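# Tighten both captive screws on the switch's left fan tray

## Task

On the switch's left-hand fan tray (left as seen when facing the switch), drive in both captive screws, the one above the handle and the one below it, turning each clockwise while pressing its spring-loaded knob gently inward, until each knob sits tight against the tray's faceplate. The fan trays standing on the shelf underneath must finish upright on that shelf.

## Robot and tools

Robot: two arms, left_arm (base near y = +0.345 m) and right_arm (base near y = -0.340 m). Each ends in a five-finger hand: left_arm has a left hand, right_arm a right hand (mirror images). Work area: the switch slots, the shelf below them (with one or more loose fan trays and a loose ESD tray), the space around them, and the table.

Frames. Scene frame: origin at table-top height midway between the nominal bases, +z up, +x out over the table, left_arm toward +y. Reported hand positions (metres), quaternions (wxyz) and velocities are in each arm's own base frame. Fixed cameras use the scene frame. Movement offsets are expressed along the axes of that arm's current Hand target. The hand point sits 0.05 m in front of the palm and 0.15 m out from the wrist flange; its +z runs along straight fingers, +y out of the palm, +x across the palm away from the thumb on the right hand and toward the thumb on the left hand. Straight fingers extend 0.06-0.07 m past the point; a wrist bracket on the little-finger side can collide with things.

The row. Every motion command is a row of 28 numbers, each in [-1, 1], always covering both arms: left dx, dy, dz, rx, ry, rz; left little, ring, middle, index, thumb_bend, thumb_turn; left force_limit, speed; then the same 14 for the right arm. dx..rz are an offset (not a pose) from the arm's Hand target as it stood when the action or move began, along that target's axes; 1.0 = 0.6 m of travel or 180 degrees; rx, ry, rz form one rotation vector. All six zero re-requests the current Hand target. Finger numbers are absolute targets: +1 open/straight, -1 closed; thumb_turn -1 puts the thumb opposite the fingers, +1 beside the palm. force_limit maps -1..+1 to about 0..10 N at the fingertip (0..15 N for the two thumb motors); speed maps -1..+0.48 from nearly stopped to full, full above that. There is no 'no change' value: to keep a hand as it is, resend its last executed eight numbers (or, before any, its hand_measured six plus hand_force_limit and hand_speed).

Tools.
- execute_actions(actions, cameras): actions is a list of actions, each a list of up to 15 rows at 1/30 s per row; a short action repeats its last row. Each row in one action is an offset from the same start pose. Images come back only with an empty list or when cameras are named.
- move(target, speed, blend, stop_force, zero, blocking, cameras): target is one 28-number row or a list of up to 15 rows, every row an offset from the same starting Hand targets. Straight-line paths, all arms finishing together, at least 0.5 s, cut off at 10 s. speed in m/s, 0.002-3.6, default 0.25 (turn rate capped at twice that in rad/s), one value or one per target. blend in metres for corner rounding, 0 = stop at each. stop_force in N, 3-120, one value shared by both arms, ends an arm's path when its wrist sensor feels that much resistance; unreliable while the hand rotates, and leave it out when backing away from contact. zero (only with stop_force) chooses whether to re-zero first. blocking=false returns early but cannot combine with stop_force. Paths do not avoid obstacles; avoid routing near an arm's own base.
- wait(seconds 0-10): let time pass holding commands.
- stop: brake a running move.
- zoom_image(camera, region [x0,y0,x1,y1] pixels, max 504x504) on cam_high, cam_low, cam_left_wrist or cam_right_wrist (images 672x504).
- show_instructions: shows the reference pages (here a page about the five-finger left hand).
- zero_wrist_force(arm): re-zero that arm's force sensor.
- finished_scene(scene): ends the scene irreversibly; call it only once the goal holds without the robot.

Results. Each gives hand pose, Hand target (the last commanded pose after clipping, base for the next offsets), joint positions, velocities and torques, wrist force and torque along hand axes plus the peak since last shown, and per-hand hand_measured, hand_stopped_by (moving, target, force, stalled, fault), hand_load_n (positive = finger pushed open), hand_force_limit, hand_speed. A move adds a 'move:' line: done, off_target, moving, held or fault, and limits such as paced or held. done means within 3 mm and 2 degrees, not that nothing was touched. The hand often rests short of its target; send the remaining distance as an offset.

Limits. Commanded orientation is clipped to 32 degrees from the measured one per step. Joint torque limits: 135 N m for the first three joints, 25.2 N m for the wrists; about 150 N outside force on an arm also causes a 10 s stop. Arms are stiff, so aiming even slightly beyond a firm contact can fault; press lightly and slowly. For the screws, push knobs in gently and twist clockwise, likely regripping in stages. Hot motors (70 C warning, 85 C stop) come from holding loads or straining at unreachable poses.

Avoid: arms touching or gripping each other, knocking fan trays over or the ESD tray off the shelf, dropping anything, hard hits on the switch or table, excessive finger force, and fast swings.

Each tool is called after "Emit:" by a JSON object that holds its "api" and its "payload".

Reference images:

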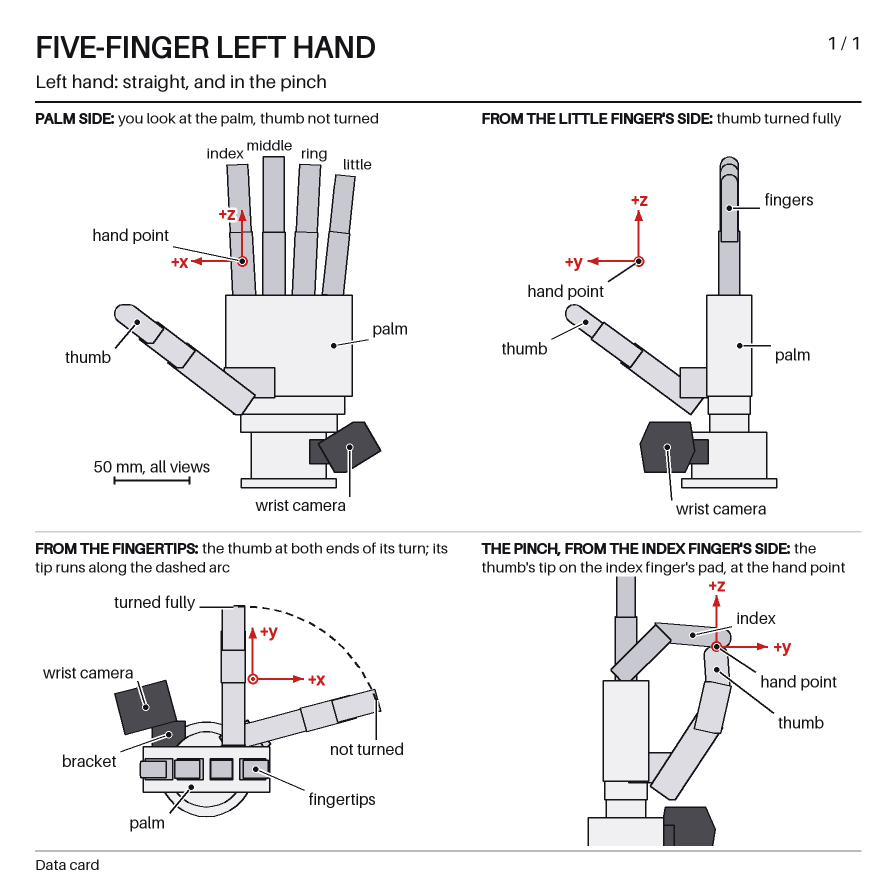

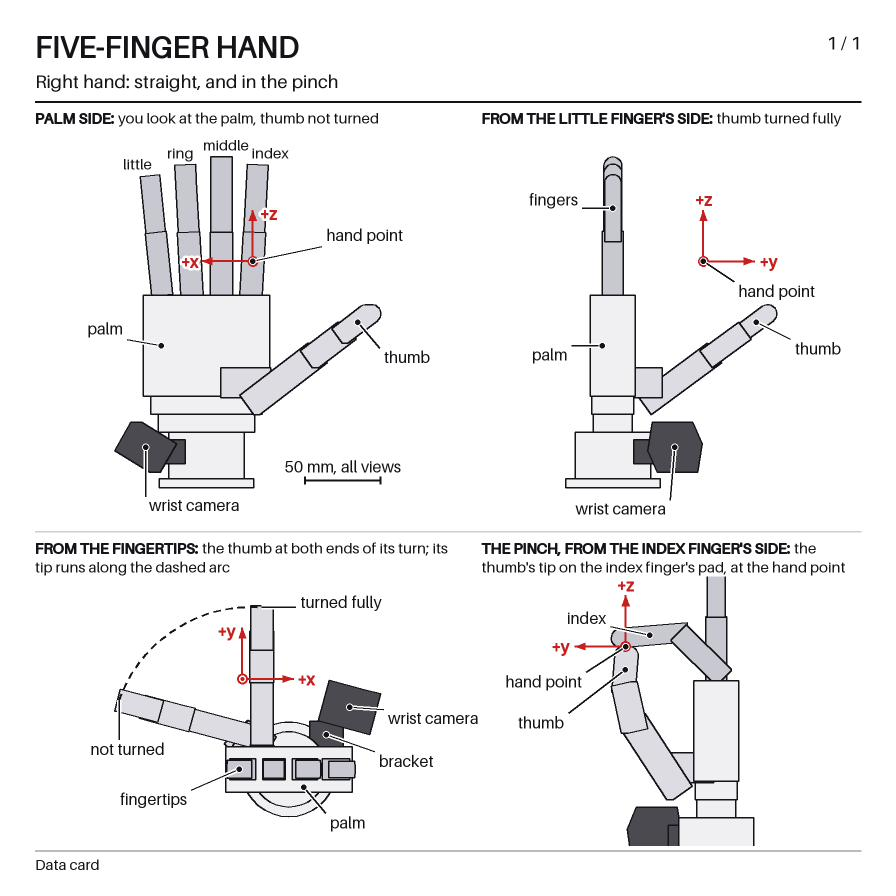

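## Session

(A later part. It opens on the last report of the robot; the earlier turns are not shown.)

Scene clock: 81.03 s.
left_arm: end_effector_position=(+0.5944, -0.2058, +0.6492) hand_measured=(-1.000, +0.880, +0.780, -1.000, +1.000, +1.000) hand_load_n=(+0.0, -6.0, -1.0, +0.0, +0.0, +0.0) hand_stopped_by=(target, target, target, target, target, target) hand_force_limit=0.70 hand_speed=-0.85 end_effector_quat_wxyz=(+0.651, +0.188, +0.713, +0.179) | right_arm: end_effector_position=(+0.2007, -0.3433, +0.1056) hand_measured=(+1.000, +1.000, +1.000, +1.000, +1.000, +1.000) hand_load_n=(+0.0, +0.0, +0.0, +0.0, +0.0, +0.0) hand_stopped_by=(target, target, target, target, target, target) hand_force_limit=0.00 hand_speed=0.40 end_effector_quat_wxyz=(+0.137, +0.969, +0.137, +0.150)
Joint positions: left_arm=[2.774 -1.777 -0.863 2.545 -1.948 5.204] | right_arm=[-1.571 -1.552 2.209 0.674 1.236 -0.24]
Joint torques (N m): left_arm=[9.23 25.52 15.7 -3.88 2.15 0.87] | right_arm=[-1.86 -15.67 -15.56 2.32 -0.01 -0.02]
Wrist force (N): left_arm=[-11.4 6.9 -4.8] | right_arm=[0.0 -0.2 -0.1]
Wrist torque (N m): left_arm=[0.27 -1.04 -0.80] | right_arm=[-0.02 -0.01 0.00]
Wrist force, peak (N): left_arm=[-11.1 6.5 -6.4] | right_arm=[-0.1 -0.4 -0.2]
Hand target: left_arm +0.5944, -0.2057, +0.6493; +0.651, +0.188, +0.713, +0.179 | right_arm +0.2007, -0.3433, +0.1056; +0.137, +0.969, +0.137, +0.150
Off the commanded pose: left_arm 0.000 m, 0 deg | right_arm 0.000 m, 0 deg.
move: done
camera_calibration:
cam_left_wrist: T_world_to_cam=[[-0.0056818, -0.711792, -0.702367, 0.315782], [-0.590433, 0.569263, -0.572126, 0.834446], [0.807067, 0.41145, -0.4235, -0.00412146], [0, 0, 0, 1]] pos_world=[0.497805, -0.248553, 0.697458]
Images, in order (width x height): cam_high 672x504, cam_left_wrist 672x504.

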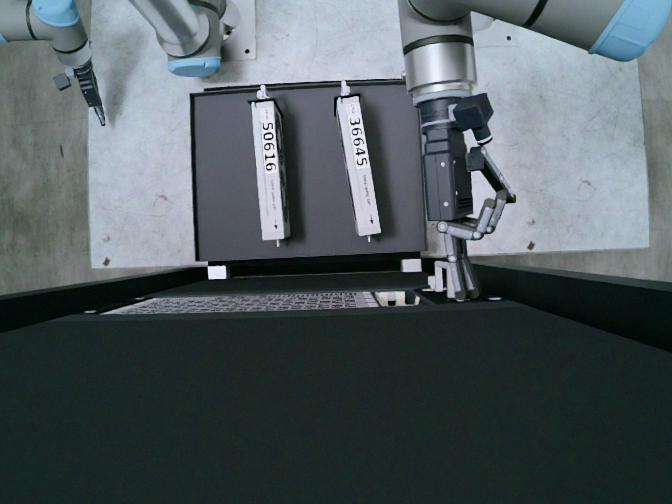

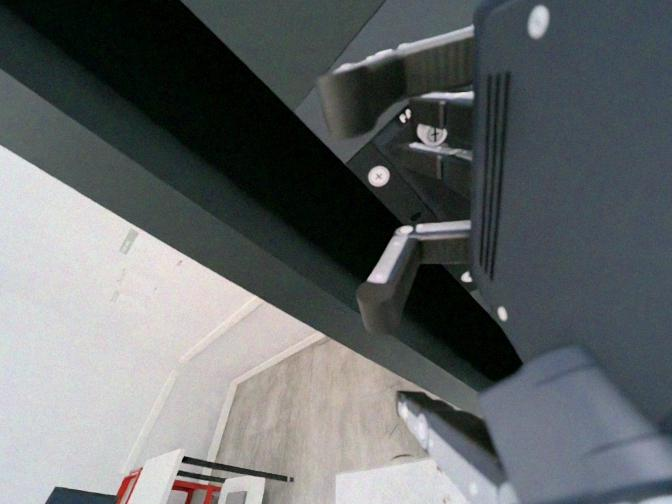

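Emit:
{"api": "move", "payload": {"target": [[0.0087,0,-0.0828,0,0,0,-1,1,0.78,-1,1,1,0,0.4,0,0,0,0,0,0,1,1,1,1,1,1,0,0.4],[0.0411,-0.1726,-0.0925,0.1029,0.0193,-0.6588,-1,1,1,-1,1,1,0,0.4,0,0,0,0,0,0,1,1,1,1,1,1,0,0.4],[0.0351,-0.1727,-0.0344,0.1029,0.0193,-0.6588,-1,1,1,-1,1,1,0,0.4,0,0,0,0,0,0,1,1,1,1,1,1,0,0.4]], "cameras": ["cam_high","cam_left_wrist","cam_low"], "speed": 0.4, "blend": 0.01}}

Emit:
{"api": "zoom_image", "payload": {"camera": "cam_left_wrist", "region": [380, 80, 460, 160]}}

Emit:
{"api": "zoom_image", "payload": {"camera": "cam_high", "region": [430, 250, 490, 310]}}

Emit:
{"api": "zoom_image", "payload": {"camera": "cam_low", "region": [315, 90, 355, 120]}}

Scene clock: 87.97 s.
left_arm: end_effector_position=(+0.5685, -0.2850, +0.5812) hand_measured=(-1.000, +1.000, +1.000, -1.000, +1.000, +1.000) hand_load_n=(+0.0, +0.0, -0.5, +0.0, +0.0, +0.0) hand_stopped_by=(target, target, target, target, target, target) hand_force_limit=0.00 hand_speed=0.40 end_effector_quat_wxyz=(+0.435, -0.434, +0.557, -0.558) | right_arm: end_effector_position=(+0.2007, -0.3433, +0.1056) hand_measured=(+1.000, +1.000, +1.000, +1.000, +1.000, +1.000) hand_load_n=(+0.0, +0.0, +0.0, +0.0, +0.0, +0.0) hand_stopped_by=(target, target, target, target, target, target) hand_force_limit=0.00 hand_speed=0.40 end_effector_quat_wxyz=(+0.137, +0.969, +0.137, +0.150)
Joint positions: left_arm=[2.967 -1.572 -1.169 2.743 -1.498 3.143] | right_arm=[-1.571 -1.552 2.209 0.674 1.236 -0.24]
Joint torques (N m): left_arm=[-9.91 31.27 11.06 0.19 -0.96 -1.43] | right_arm=[-1.24 -16.42 -15.34 2.1 0.04 0.08]
Wrist force (N): left_arm=[1.4 0.9 -1.5] | right_arm=[-0.1 -0.2 0.1]
Wrist torque (N m): left_arm=[-0.01 -0.41 -0.22] | right_arm=[-0.03 0.00 0.00]
Wrist force, peak (N): left_arm=[-12.3 12.8 4.8] | right_arm=[0.0 -0.4 -0.3]
Hand target: left_arm +0.5685, -0.2850, +0.5812; +0.435, -0.434, +0.557, -0.558 | right_arm +0.2007, -0.3433, +0.1056; +0.137, +0.969, +0.137, +0.150
Off the commanded pose: left_arm 0.000 m, 0 deg | right_arm 0.000 m, 0 deg.
move: done; blend cut to 0 m at target 2
camera_calibration:
cam_left_wrist: T_world_to_cam=[[-0.0160692, -0.253514, 0.967198, -0.622361], [-0.71702, -0.671262, -0.187858, 0.32053], [0.696868, -0.696519, -0.170988, -0.379317], [0, 0, 0, 1]] pos_world=[0.484159, -0.206819, 0.597303]
Images, in order (width x height): cam_high 672x504, cam_low 672x504, cam_left_wrist 672x504.

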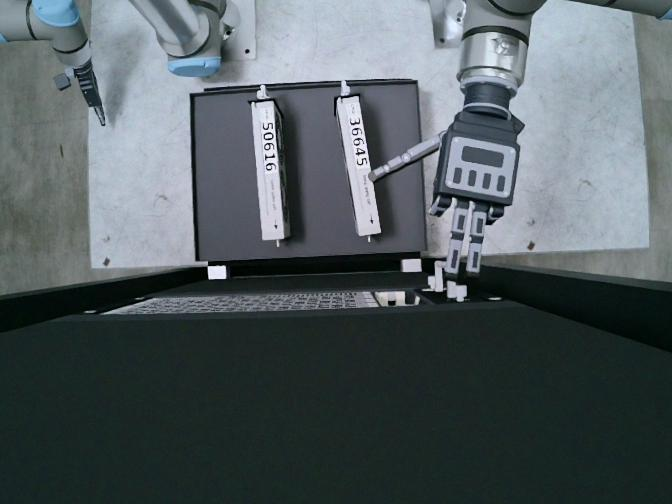

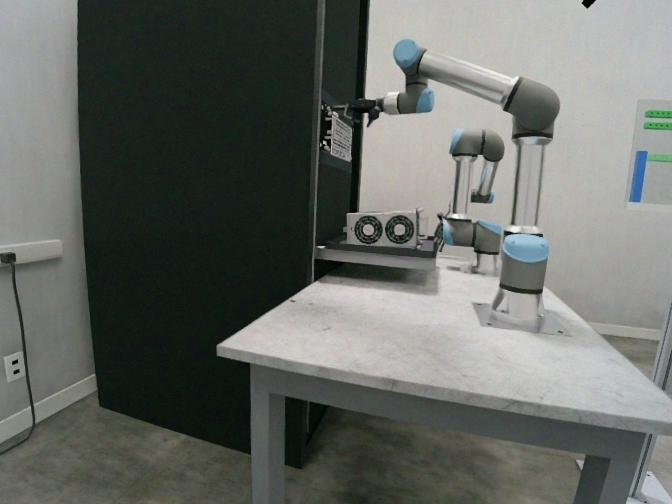

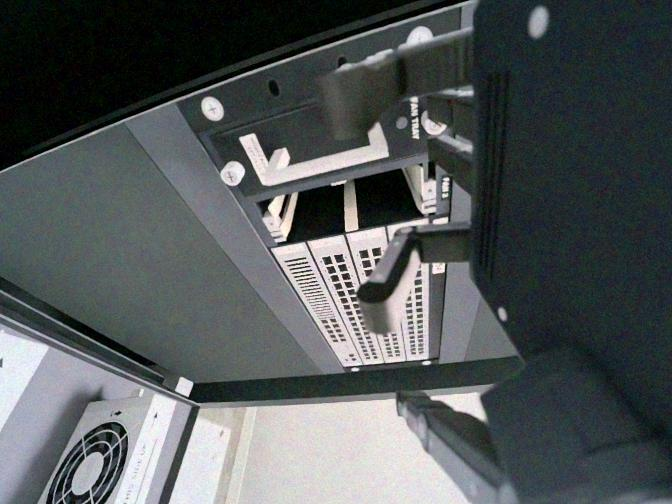

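Scaled by 6.300 from the camera's 672x504 image, which has a finer 960x720 frame.

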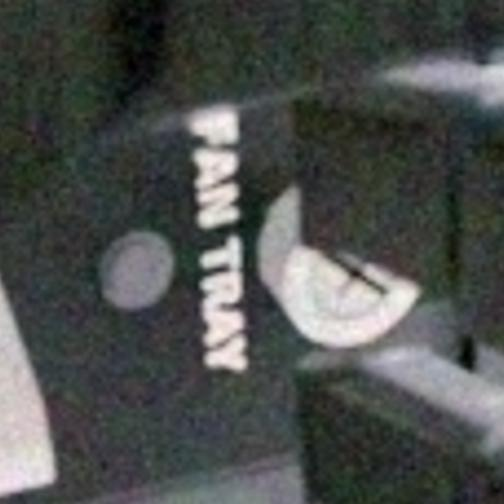

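Scaled by 8.400 from the camera's 672x504 image, which has a finer 960x720 frame.

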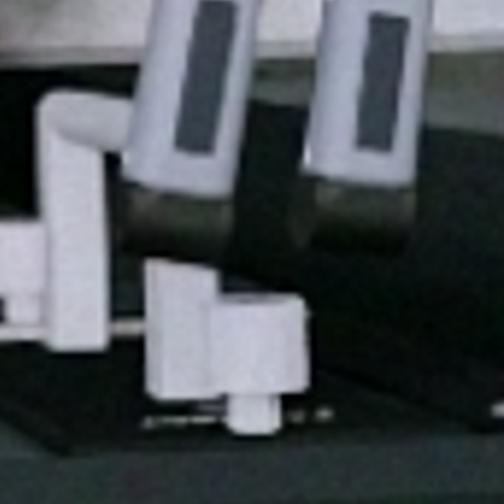

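Scaled by 12.600 from the camera's 672x504 image, which has a finer 960x720 frame.

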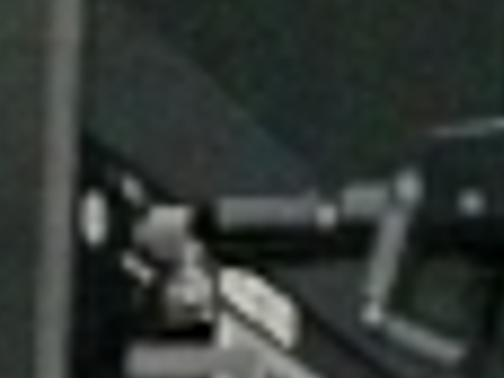

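Emit:
{"api": "move", "payload": {"target": [[0.0016,0,0.0003,0,0,0,-1,1,1,-1,1,1,0,0.4,0,0,0,0,0,0,1,1,1,1,1,1,0,0.4],[-0.0025,0,0.0199,0,0,0,-1,1,1,-1,1,1,0,0.4,0,0,0,0,0,0,1,1,1,1,1,1,0,0.4]], "cameras": ["cam_high","cam_left_wrist"], "speed": 0.008, "stop_force": 9}}

Emit:
{"api": "zoom_image", "payload": {"camera": "cam_left_wrist", "region": [380, 80, 460, 160]}}

Emit:
{"api": "zoom_image", "payload": {"camera": "cam_high", "region": [430, 250, 490, 310]}}

Scene clock: 90.33 s.
left_arm: end_effector_position=(+0.5782, -0.2864, +0.5812) hand_measured=(-1.000, +1.000, +1.000, -1.000, +1.000, +1.000) hand_load_n=(+0.0, +0.0, +0.5, +0.0, +0.0, -0.5) hand_stopped_by=(target, target, target, target, target, target) hand_force_limit=0.00 hand_speed=0.40 end_effector_quat_wxyz=(+0.435, -0.434, +0.557, -0.558) | right_arm: end_effector_position=(+0.2007, -0.3433, +0.1056) hand_measured=(+1.000, +1.000, +1.000, +1.000, +1.000, +1.000) hand_load_n=(+0.0, +0.0, +0.0, +0.0, +0.0, +0.0) hand_stopped_by=(target, target, target, target, target, target) hand_force_limit=0.00 hand_speed=0.40 end_effector_quat_wxyz=(+0.137, +0.969, +0.137, +0.150)
Joint positions: left_arm=[2.968 -1.595 -1.146 2.743 -1.497 3.143] | right_arm=[-1.571 -1.552 2.209 0.674 1.236 -0.24]
Joint torques (N m): left_arm=[-6.46 29.23 9.67 3.22 -4.09 2.17] | right_arm=[-0.37 -17.21 -15.2 2.02 0.18 0.17]
Wrist force (N): left_arm=[5.5 -0.3 -7.5] | right_arm=[0.1 -0.1 -0.1]
Wrist torque (N m): left_arm=[0.39 -0.39 0.08] | right_arm=[-0.01 -0.02 0.01]
Wrist force, peak (N): left_arm=[5.9 0.3 -12.9] | right_arm=[-0.1 -0.4 0.0]
Hand target: left_arm +0.5782, -0.2864, +0.5812; +0.435, -0.434, +0.557, -0.558 (not the last commanded pose) | right_arm +0.2007, -0.3433, +0.1056; +0.137, +0.969, +0.137, +0.150
Off the commanded pose: left_arm 0.002 m, 0 deg | right_arm 0.000 m, 0 deg.
move: contact (left_arm); path passed 1 of 2 targets
camera_calibration:
cam_left_wrist: T_world_to_cam=[[-0.0160332, -0.253515, 0.967199, -0.622604], [-0.716974, -0.671314, -0.187845, 0.326437], [0.696916, -0.696468, -0.171, -0.387127], [0, 0, 0, 1]] pos_world=[0.493859, -0.208319, 0.597303]
Images, in order (width x height): cam_high 672x504, cam_left_wrist 672x504.

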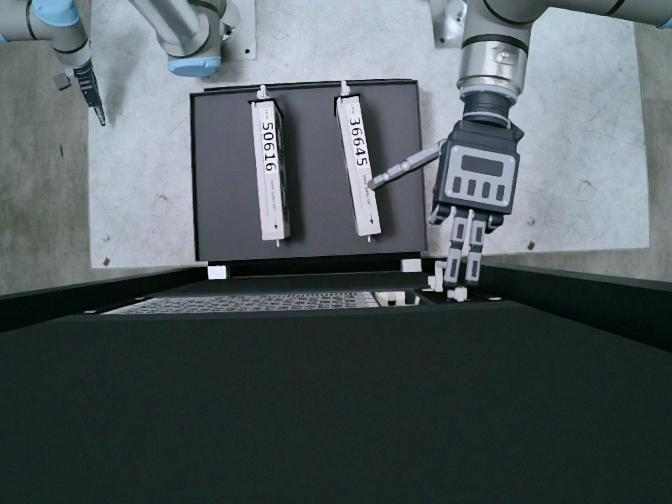

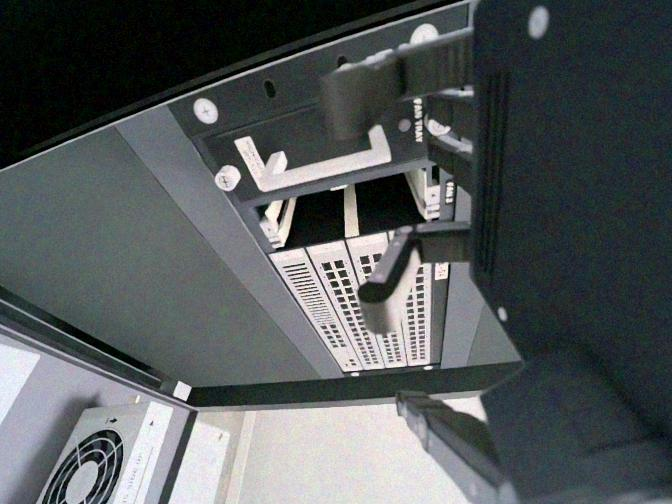

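Scaled by 6.300 from the camera's 672x504 image, which has a finer 960x720 frame.

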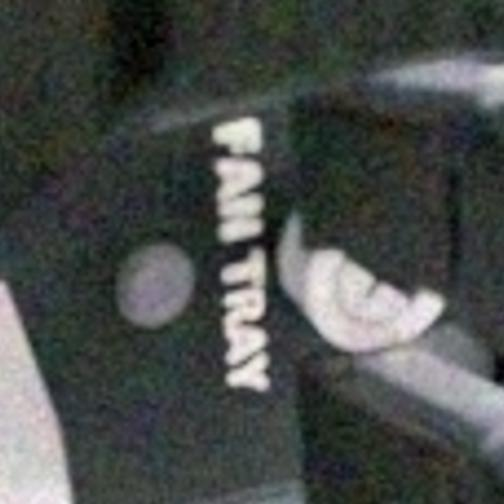

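Scaled by 8.400 from the camera's 672x504 image, which has a finer 960x720 frame.

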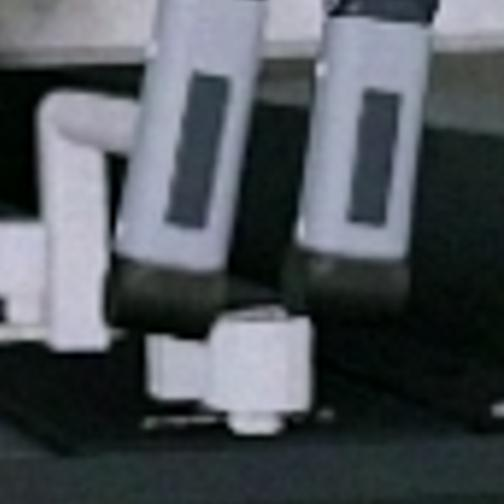

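Emit:
{"api": "move", "payload": {"target": [[0.0007,0,0.0001,0,0,0,-1,1,1,-1,1,1,0,0.4,0,0,0,0,0,0,1,1,1,1,1,1,0,0.4],[-0.0278,0.0046,-0.0058,-0.01698,0,0.0816,-1,1,1,-1,1,1,0,0.4,0,0,0,0,0,0,1,1,1,1,1,1,0,0.4],[-0.0565,0.0014,-0.0118,-0.03397,0,0.1632,-1,1,1,-1,1,1,0,0.4,0,0,0,0,0,0,1,1,1,1,1,1,0,0.4],[-0.0834,-0.0092,-0.0174,-0.05095,0,0.2448,-1,1,1,-1,1,1,0,0.4,0,0,0,0,0,0,1,1,1,1,1,1,0,0.4]], "cameras": ["cam_high","cam_left_wrist"], "speed": 0.15, "blend": 0.002}}

Emit:
{"api": "zoom_image", "payload": {"camera": "cam_left_wrist", "region": [380, 80, 460, 160]}}

Emit:
{"api": "zoom_image", "payload": {"camera": "cam_high", "region": [430, 250, 490, 310]}}

Scene clock: 93.73 s.
left_arm: end_effector_position=(+0.5803, -0.2354, +0.5867) hand_measured=(-1.000, +1.000, +1.000, -1.000, +1.000, +1.000) hand_load_n=(+0.0, +0.0, +1.0, +0.0, +0.0, +0.0) hand_stopped_by=(target, target, target, target, target, target) hand_force_limit=0.00 hand_speed=0.40 end_effector_quat_wxyz=(+0.578, -0.226, +0.721, -0.309) | right_arm: end_effector_position=(+0.2007, -0.3433, +0.1056) hand_measured=(+1.000, +1.000, +1.000, +1.000, +1.000, +1.000) hand_load_n=(+0.0, +0.0, +0.0, +0.0, +0.0, +0.0) hand_stopped_by=(target, target, target, target, target, target) hand_force_limit=0.00 hand_speed=0.40 end_effector_quat_wxyz=(+0.137, +0.969, +0.137, +0.150)
Joint positions: left_arm=[2.928 -1.704 -0.899 2.461 -1.597 3.914] | right_arm=[-1.571 -1.552 2.209 0.674 1.236 -0.24]
Joint torques (N m): left_arm=[17.38 32.72 10.41 3.7 -1.19 0.63] | right_arm=[0.31 -17.45 -14 2.03 -0.01 -0.05]
Wrist force (N): left_arm=[11.8 -6.8 -6.5] | right_arm=[-0.1 -0.2 0.0]
Wrist torque (N m): left_arm=[0.55 0.12 0.75] | right_arm=[-0.02 0.01 0.00]
Wrist force, peak (N): left_arm=[12.8 -7.6 -5.9] | right_arm=[-0.2 -0.4 -0.4]
Hand target: left_arm +0.5803, -0.2353, +0.5867; +0.578, -0.226, +0.721, -0.309 | right_arm +0.2007, -0.3433, +0.1056; +0.137, +0.969, +0.137, +0.150
Off the commanded pose: left_arm 0.000 m, 0 deg | right_arm 0.000 m, 0 deg.
move: done; blend cut to 0.0002 m at target 1
camera_calibration:
cam_left_wrist: T_world_to_cam=[[-0.0403071, -0.862558, 0.504351, -0.472665], [-0.701858, -0.334824, -0.628719, 0.692295], [0.711175, -0.379325, -0.591897, -0.0387022], [0, 0, 0, 1]] pos_world=[0.494365, -0.190585, 0.65074]
Images, in order (width x height): cam_high 672x504, cam_left_wrist 672x504.

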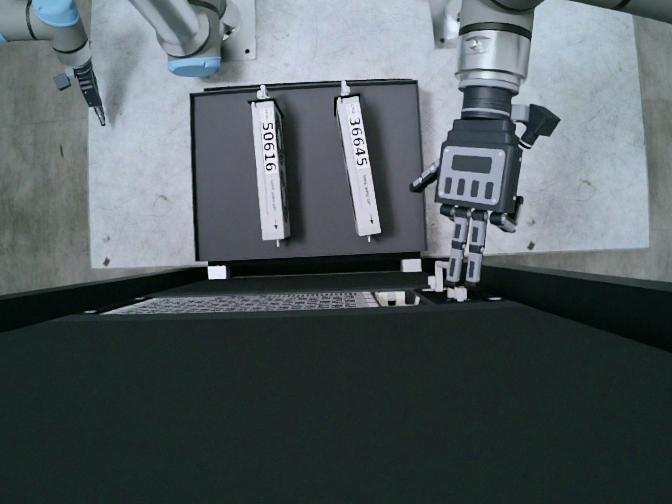

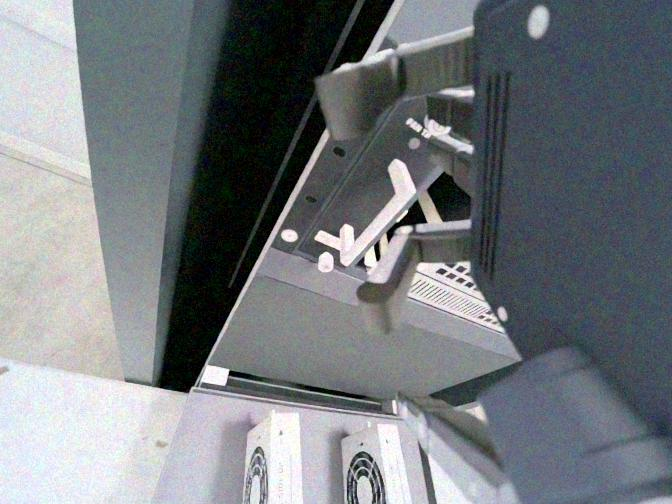

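Scaled by 6.300 from the camera's 672x504 image, which has a finer 960x720 frame.

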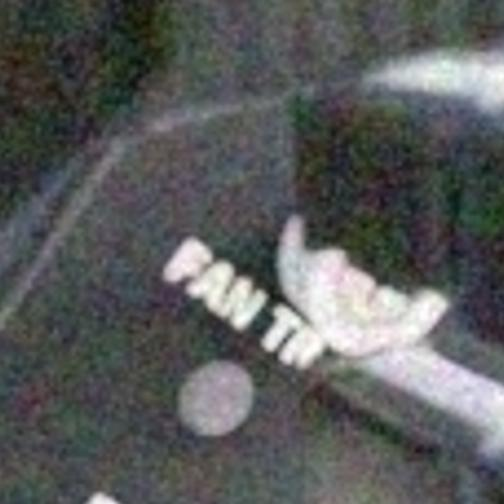

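Scaled by 8.400 from the camera's 672x504 image, which has a finer 960x720 frame.

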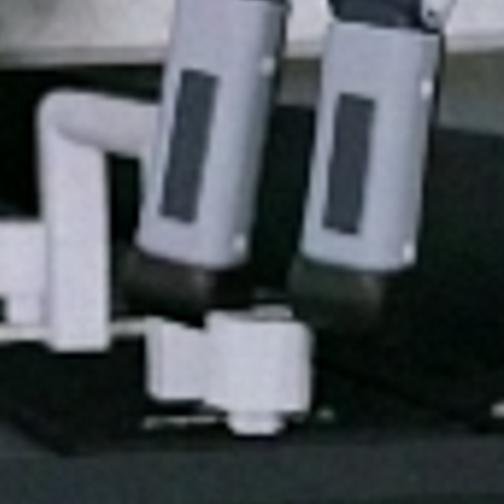

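Emit:
{"api": "move", "payload": {"target": [[0.0013,-0.0010,0.0007,0,0,0,-1,1,1,-1,1,1,0,0.4,0,0,0,0,0,0,1,1,1,1,1,1,0,0.4],[-0.0266,0.0035,-0.0051,-0.01698,0,0.0816,-1,1,1,-1,1,1,0,0.4,0,0,0,0,0,0,1,1,1,1,1,1,0,0.4],[-0.0548,0.0004,-0.0110,-0.03397,0,0.1632,-1,1,1,-1,1,1,0,0.4,0,0,0,0,0,0,1,1,1,1,1,1,0,0.4],[-0.0812,-0.0099,-0.0165,-0.05095,0,0.2448,-1,1,1,-1,1,1,0,0.4,0,0,0,0,0,0,1,1,1,1,1,1,0,0.4],[-0.1041,-0.0270,-0.0212,-0.06793,0,0.3263,-1,1,1,-1,1,1,0,0.4,0,0,0,0,0,0,1,1,1,1,1,1,0,0.4]], "cameras": [], "speed": 0.15, "blend": 0.002}}

Emit:
{"api": "move", "payload": {"target": [0.0051,0,-0.0245,0,0,0,-1,1,1,-1,1,1,0,0.4,0,0,0,0,0,0,1,1,1,1,1,1,0,0.4], "cameras": ["cam_high","cam_left_wrist"], "speed": 0.1}}

Emit:
{"api": "zoom_image", "payload": {"camera": "cam_left_wrist", "region": [380, 80, 460, 160]}}

Emit:
{"api": "zoom_image", "payload": {"camera": "cam_high", "region": [430, 250, 490, 310]}}

Scene clock: 98.07 s.
left_arm: end_effector_position=(+0.5818, -0.2019, +0.6433) hand_measured=(-1.000, +1.000, +1.000, -1.000, +1.000, +1.000) hand_load_n=(+0.0, -2.5, +0.5, +0.5, +0.0, +0.0) hand_stopped_by=(target, target, target, target, target, target) hand_force_limit=0.00 hand_speed=0.40 end_effector_quat_wxyz=(+0.629, +0.098, +0.766, +0.088) | right_arm: end_effector_position=(+0.2007, -0.3433, +0.1056) hand_measured=(+1.000, +1.000, +1.000, +1.000, +1.000, +1.000) hand_load_n=(+0.0, +0.0, +0.0, +0.0, +0.0, +0.0) hand_stopped_by=(target, target, target, target, target, target) hand_force_limit=0.00 hand_speed=0.40 end_effector_quat_wxyz=(+0.137, +0.969, +0.137, +0.150)
Joint positions: left_arm=[2.78 -1.853 -0.654 2.298 -1.937 4.904] | right_arm=[-1.571 -1.552 2.209 0.674 1.236 -0.24]
Joint torques (N m): left_arm=[9.37 44.62 12.74 3.23 2.46 0.63] | right_arm=[-0.69 -16.88 -14.44 1.9 0.17 -0.08]
Wrist force (N): left_arm=[10.8 -1.4 -3.5] | right_arm=[-0.1 -0.1 -0.1]
Wrist torque (N m): left_arm=[0.34 0.13 0.70] | right_arm=[0.00 0.01 0.00]
Wrist force, peak (N): left_arm=[12.2 -7.8 -6.2] | right_arm=[0.1 -0.5 -0.2]
Hand target: left_arm +0.5818, -0.2018, +0.6433; +0.628, +0.098, +0.766, +0.089 | right_arm +0.2007, -0.3433, +0.1056; +0.137, +0.969, +0.137, +0.150
Off the commanded pose: left_arm 0.000 m, 0 deg | right_arm 0.000 m, 0 deg.
move: done; blend cut to 0.0005 m at target 1
No camera images: "cameras" was empty.

Scene clock: 98.80 s.
left_arm: end_effector_position=(+0.5667, -0.2012, +0.6433) hand_measured=(-1.000, +1.000, +1.000, -1.000, +1.000, +1.000) hand_load_n=(+0.0, +0.0, +0.0, +0.0, +0.0, +0.0) hand_stopped_by=(target, target, target, target, target, target) hand_force_limit=0.00 hand_speed=0.40 end_effector_quat_wxyz=(+0.629, +0.098, +0.766, +0.089) | right_arm: end_effector_position=(+0.2007, -0.3433, +0.1056) hand_measured=(+1.000, +1.000, +1.000, +1.000, +1.000, +1.000) hand_load_n=(+0.0, +0.0, +0.0, +0.0, +0.0, +0.0) hand_stopped_by=(target, target, target, target, target, target) hand_force_limit=0.00 hand_speed=0.40 end_effector_quat_wxyz=(+0.137, +0.969, +0.137, +0.150)
Joint positions: left_arm=[2.768 -1.815 -0.706 2.311 -1.949 4.901] | right_arm=[-1.571 -1.552 2.209 0.674 1.236 -0.24]
Joint torques (N m): left_arm=[9.17 23.53 27.11 -0.16 1.73 -0.96] | right_arm=[-1.26 -17.09 -15.65 2.12 0.01 0.12]
Wrist force (N): left_arm=[1.9 1.1 -0.5] | right_arm=[0.0 -0.2 -0.1]
Wrist torque (N m): left_arm=[0.14 -0.27 0.09] | right_arm=[-0.02 -0.01 0.00]
Wrist force, peak (N): left_arm=[10.5 -1.3 -3.4] | right_arm=[0.1 -0.3 -0.3]
Hand target: left_arm +0.5668, -0.2012, +0.6433; +0.628, +0.098, +0.766, +0.089 | right_arm +0.2007, -0.3433, +0.1056; +0.137, +0.969, +0.137, +0.150
Off the commanded pose: left_arm 0.000 m, 0 deg | right_arm 0.000 m, 0 deg.
move: done
camera_calibration:
cam_left_wrist: T_world_to_cam=[[-0.0378272, -0.867719, -0.495613, 0.168568], [-0.67161, 0.389325, -0.63037, 0.859391], [0.739939, 0.309013, -0.597496, 0.143163], [0, 0, 0, 1]] pos_world=[0.47762, -0.232552, 0.710818]
Images, in order (width x height): cam_high 672x504, cam_left_wrist 672x504.

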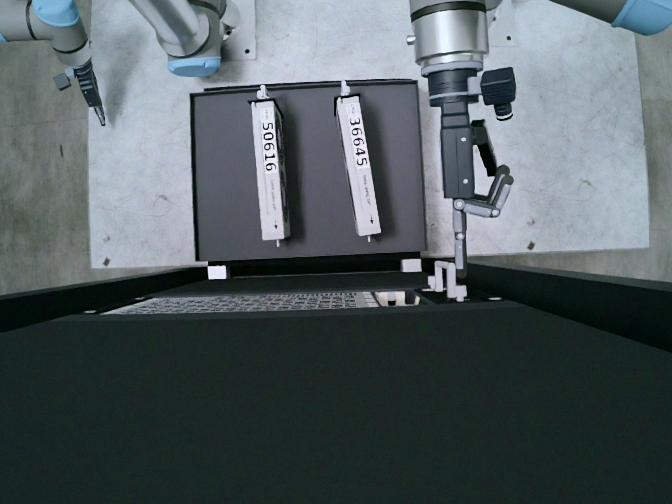

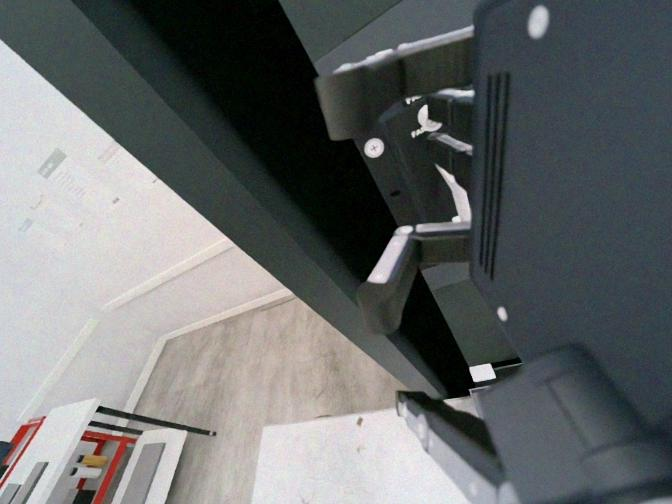

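Scaled by 6.300 from the camera's 672x504 image, which has a finer 960x720 frame.

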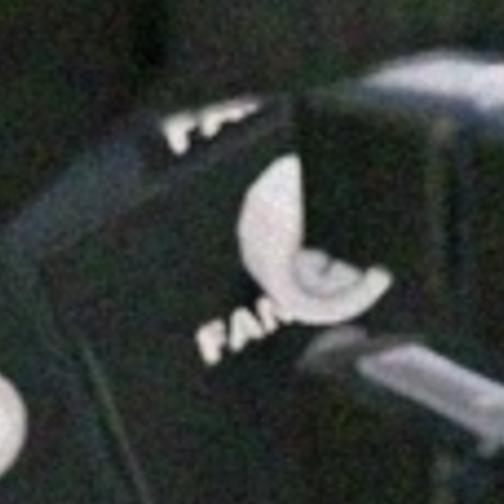

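Scaled by 8.400 from the camera's 672x504 image, which has a finer 960x720 frame.

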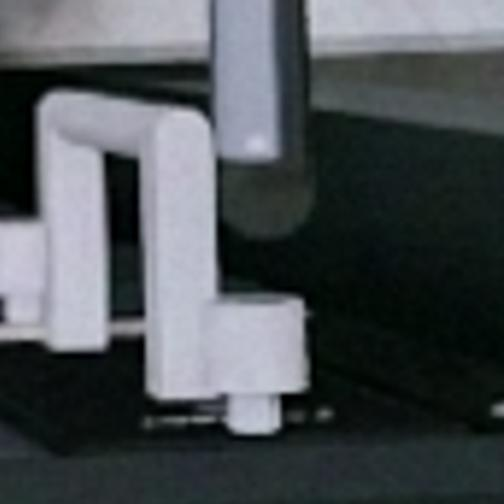

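Emit:
{"api": "move", "payload": {"target": [[0.0102,0,-0.049,0,0,0,1,-1,-1,-1,1,1,0,0.4,0,0,0,0,0,0,1,1,1,1,1,1,0,0.4],[0.0243,-0.2227,-0.0288,0.0513,-0.0513,-0.4982,1,-1,-1,-1,1,1,0,0.4,0,0,0,0,0,0,1,1,1,1,1,1,0,0.4],[0.0142,-0.2228,0.02,0.0513,-0.0513,-0.4982,1,-1,-1,-1,1,1,0,0.4,0,0,0,0,0,0,1,1,1,1,1,1,0,0.4]], "cameras": ["cam_high","cam_left_wrist","cam_low"], "speed": 0.4, "blend": 0.01}}

Emit:
{"api": "zoom_image", "payload": {"camera": "cam_left_wrist", "region": [360, 10, 480, 130]}}

Emit:
{"api": "zoom_image", "payload": {"camera": "cam_high", "region": [430, 250, 490, 310]}}

Emit:
{"api": "zoom_image", "payload": {"camera": "cam_low", "region": [315, 90, 355, 120]}}

Scene clock: 104.40 s.
left_arm: end_effector_position=(+0.5715, -0.3278, +0.5981) hand_measured=(+1.000, -1.000, -1.000, -1.000, +1.000, +1.000) hand_load_n=(+0.0, +0.0, +0.0, +0.0, +0.0, +0.0) hand_stopped_by=(target, target, target, target, target, target) hand_force_limit=0.00 hand_speed=0.40 end_effector_quat_wxyz=(+0.553, -0.418, +0.569, -0.442) | right_arm: end_effector_position=(+0.2007, -0.3433, +0.1056) hand_measured=(+1.000, +1.000, +1.000, +1.000, +1.000, +1.000) hand_load_n=(+0.0, +0.0, +0.0, +0.0, +0.0, +0.0) hand_stopped_by=(target, target, target, target, target, target) hand_force_limit=0.00 hand_speed=0.40 end_effector_quat_wxyz=(+0.137, +0.969, +0.137, +0.150)
Joint positions: left_arm=[2.692 -1.746 -0.912 2.661 -1.978 3.405] | right_arm=[-1.571 -1.552 2.209 0.674 1.236 -0.24]
Joint torques (N m): left_arm=[8.37 21.06 29.7 2.71 0.54 -2.31] | right_arm=[-0.63 -16.99 -15.23 1.97 0.24 0.08]
Wrist force (N): left_arm=[1.5 0.8 -1.3] | right_arm=[0.2 -0.2 0.1]
Wrist torque (N m): left_arm=[-0.02 -0.38 -0.20] | right_arm=[-0.02 -0.03 0.01]
Wrist force, peak (N): left_arm=[1.4 1.1 -3.7] | right_arm=[-0.1 -0.4 -0.3]
Hand target: left_arm +0.5716, -0.3278, +0.5982; +0.553, -0.418, +0.569, -0.443 | right_arm +0.2007, -0.3433, +0.1056; +0.137, +0.969, +0.137, +0.150
Off the commanded pose: left_arm 0.000 m, 0 deg | right_arm 0.000 m, 0 deg.
move: done
camera_calibration:
cam_left_wrist: T_world_to_cam=[[0.0260558, -0.492374, 0.869993, -0.69373], [-0.561352, -0.727325, -0.394819, 0.313541], [0.827167, -0.478085, -0.295347, -0.336875], [0, 0, 0, 1]] pos_world=[0.472735, -0.274583, 0.627837]
Images, in order (width x height): cam_high 672x504, cam_low 672x504, cam_left_wrist 672x504.

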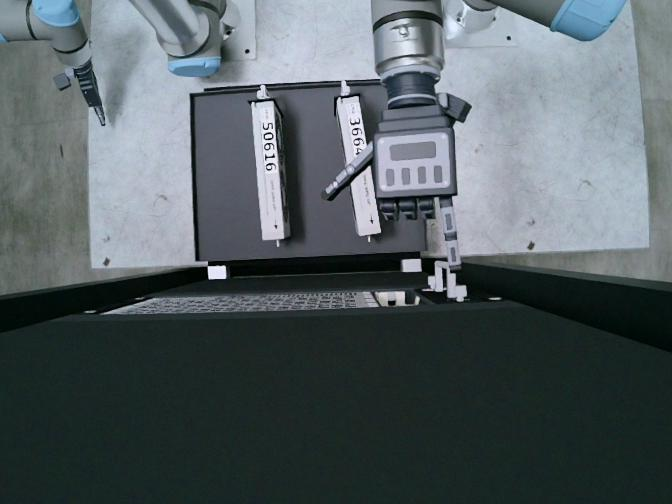

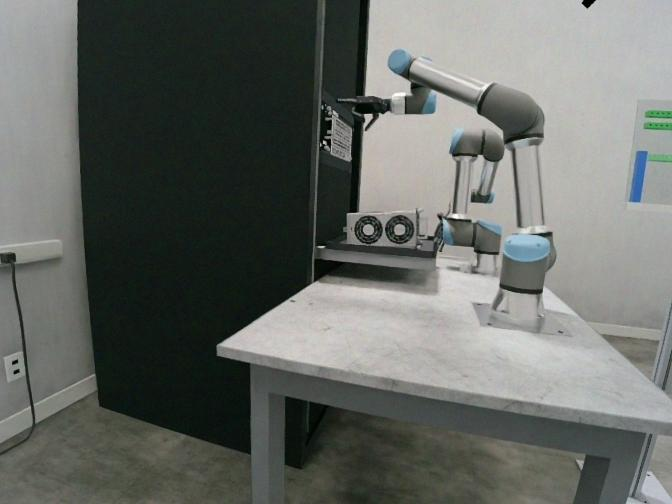

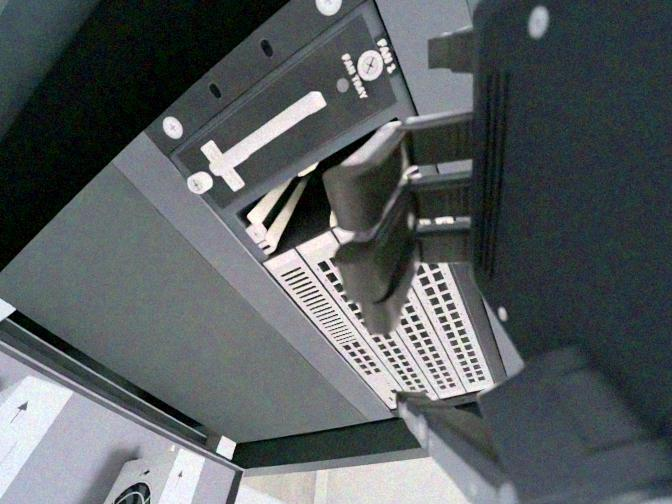

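Scaled by 4.200 from the camera's 672x504 image, which has a finer 960x720 frame.

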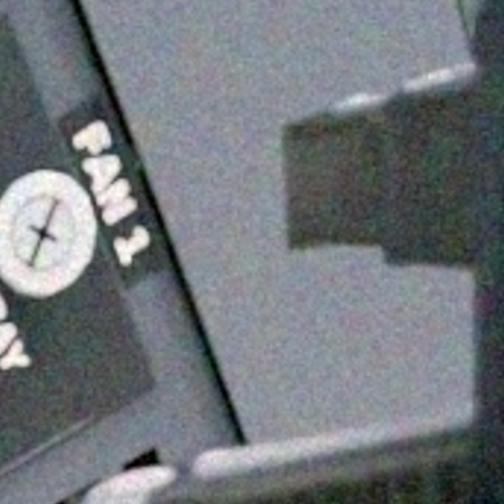

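Scaled by 8.400 from the camera's 672x504 image, which has a finer 960x720 frame.

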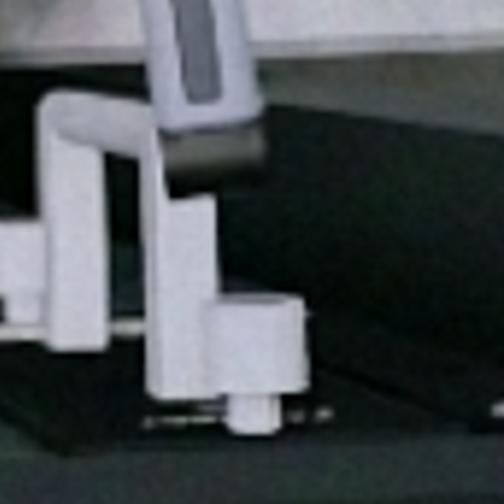

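Scaled by 12.600 from the camera's 672x504 image, which has a finer 960x720 frame.

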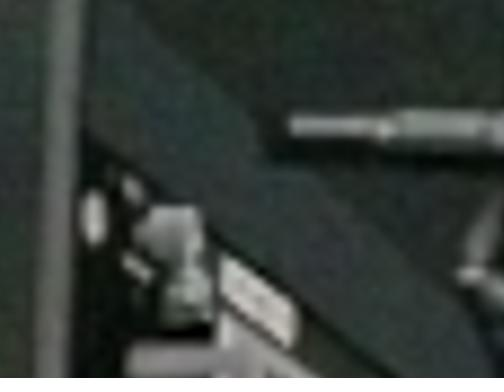

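Emit:
{"api": "move", "payload": {"target": [0,0,0,0,0,-0.0833,1,-1,-1,-1,1,1,0,0.4,0,0,0,0,0,0,1,1,1,1,1,1,0,0.4], "cameras": ["cam_high","cam_left_wrist","cam_low"], "speed": 0.2}}

Emit:
{"api": "zoom_image", "payload": {"camera": "cam_left_wrist", "region": [340, 10, 480, 130]}}

Emit:
{"api": "zoom_image", "payload": {"camera": "cam_high", "region": [430, 250, 490, 310]}}

Emit:
{"api": "zoom_image", "payload": {"camera": "cam_low", "region": [315, 90, 355, 120]}}

Scene clock: 105.67 s.
left_arm: end_effector_position=(+0.5716, -0.3277, +0.5982) hand_measured=(+1.000, -1.000, -1.000, -1.000, +1.000, +1.000) hand_load_n=(+0.0, +0.0, +0.0, +0.0, +0.0, -0.5) hand_stopped_by=(target, target, target, target, target, target) hand_force_limit=0.00 hand_speed=0.40 end_effector_quat_wxyz=(+0.490, -0.489, +0.510, -0.511) | right_arm: end_effector_position=(+0.2007, -0.3433, +0.1056) hand_measured=(+1.000, +1.000, +1.000, +1.000, +1.000, +1.000) hand_load_n=(-0.5, +0.0, +0.0, +0.0, +0.0, +0.0) hand_stopped_by=(target, target, target, target, target, target) hand_force_limit=0.00 hand_speed=0.40 end_effector_quat_wxyz=(+0.137, +0.969, +0.137, +0.150)
Joint positions: left_arm=[2.73 -1.709 -0.972 2.685 -1.941 3.143] | right_arm=[-1.571 -1.552 2.209 0.674 1.236 -0.24]
Joint torques (N m): left_arm=[-9.61 20.35 30.46 -0.18 -2.96 -1.83] | right_arm=[-0.45 -16.59 -15.04 2.12 0.17 0.05]
Wrist force (N): left_arm=[1.5 1.0 -1.4] | right_arm=[0.0 -0.1 -0.1]
Wrist torque (N m): left_arm=[0.02 -0.43 -0.35] | right_arm=[-0.01 -0.01 0.00]
Wrist force, peak (N): left_arm=[1.7 0.6 -1.6] | right_arm=[-0.2 -0.2 -0.3]
Hand target: left_arm +0.5716, -0.3278, +0.5982; +0.490, -0.489, +0.510, -0.511 | right_arm +0.2007, -0.3433, +0.1056; +0.137, +0.969, +0.137, +0.150
Off the commanded pose: left_arm 0.000 m, 0 deg | right_arm 0.000 m, 0 deg.
move: done
camera_calibration:
cam_left_wrist: T_world_to_cam=[[0.0357641, -0.251078, 0.967306, -0.678453], [-0.565045, -0.803437, -0.187652, 0.166902], [0.824284, -0.539861, -0.170604, -0.430158], [0, 0, 0, 1]] pos_world=[0.473144, -0.268474, 0.614204]
Images, in order (width x height): cam_high 672x504, cam_low 672x504, cam_left_wrist 672x504.

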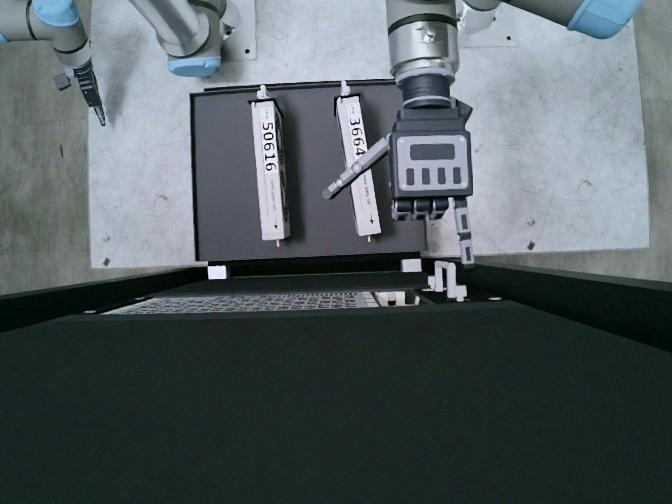

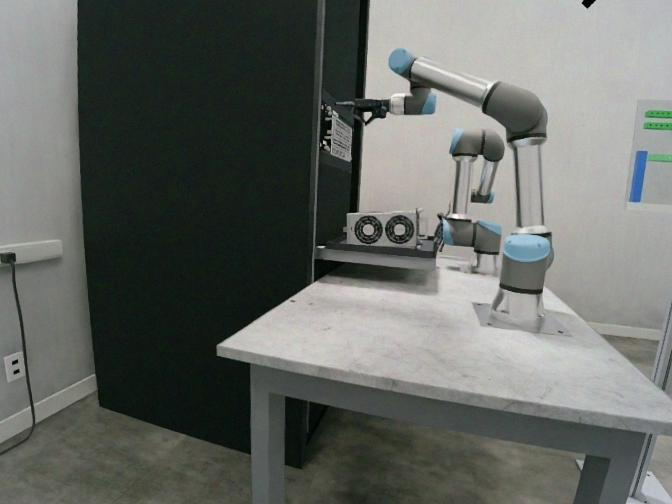

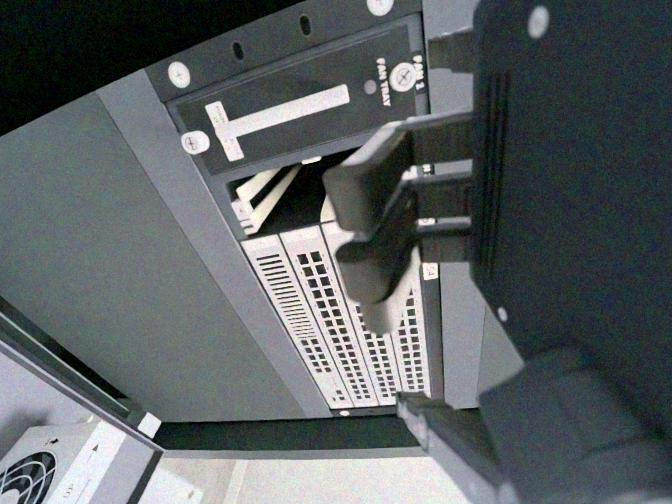

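Scaled by 3.600 from the camera's 672x504 image, which has a finer 960x720 frame.

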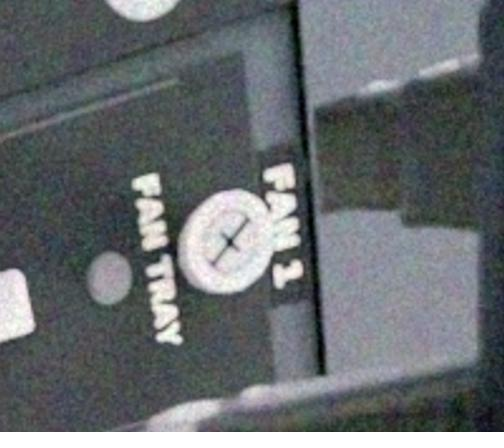

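Scaled by 8.400 from the camera's 672x504 image, which has a finer 960x720 frame.

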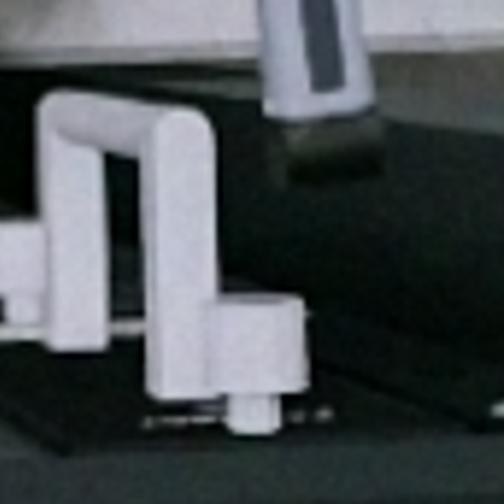

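Scaled by 12.600 from the camera's 672x504 image, which has a finer 960x720 frame.

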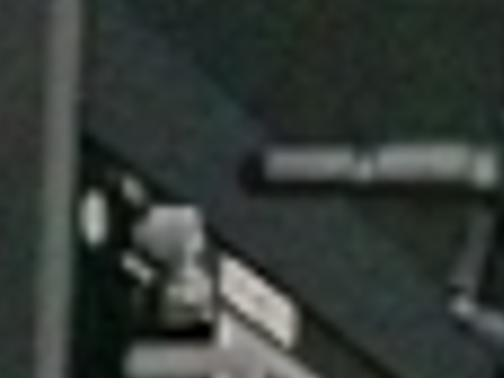

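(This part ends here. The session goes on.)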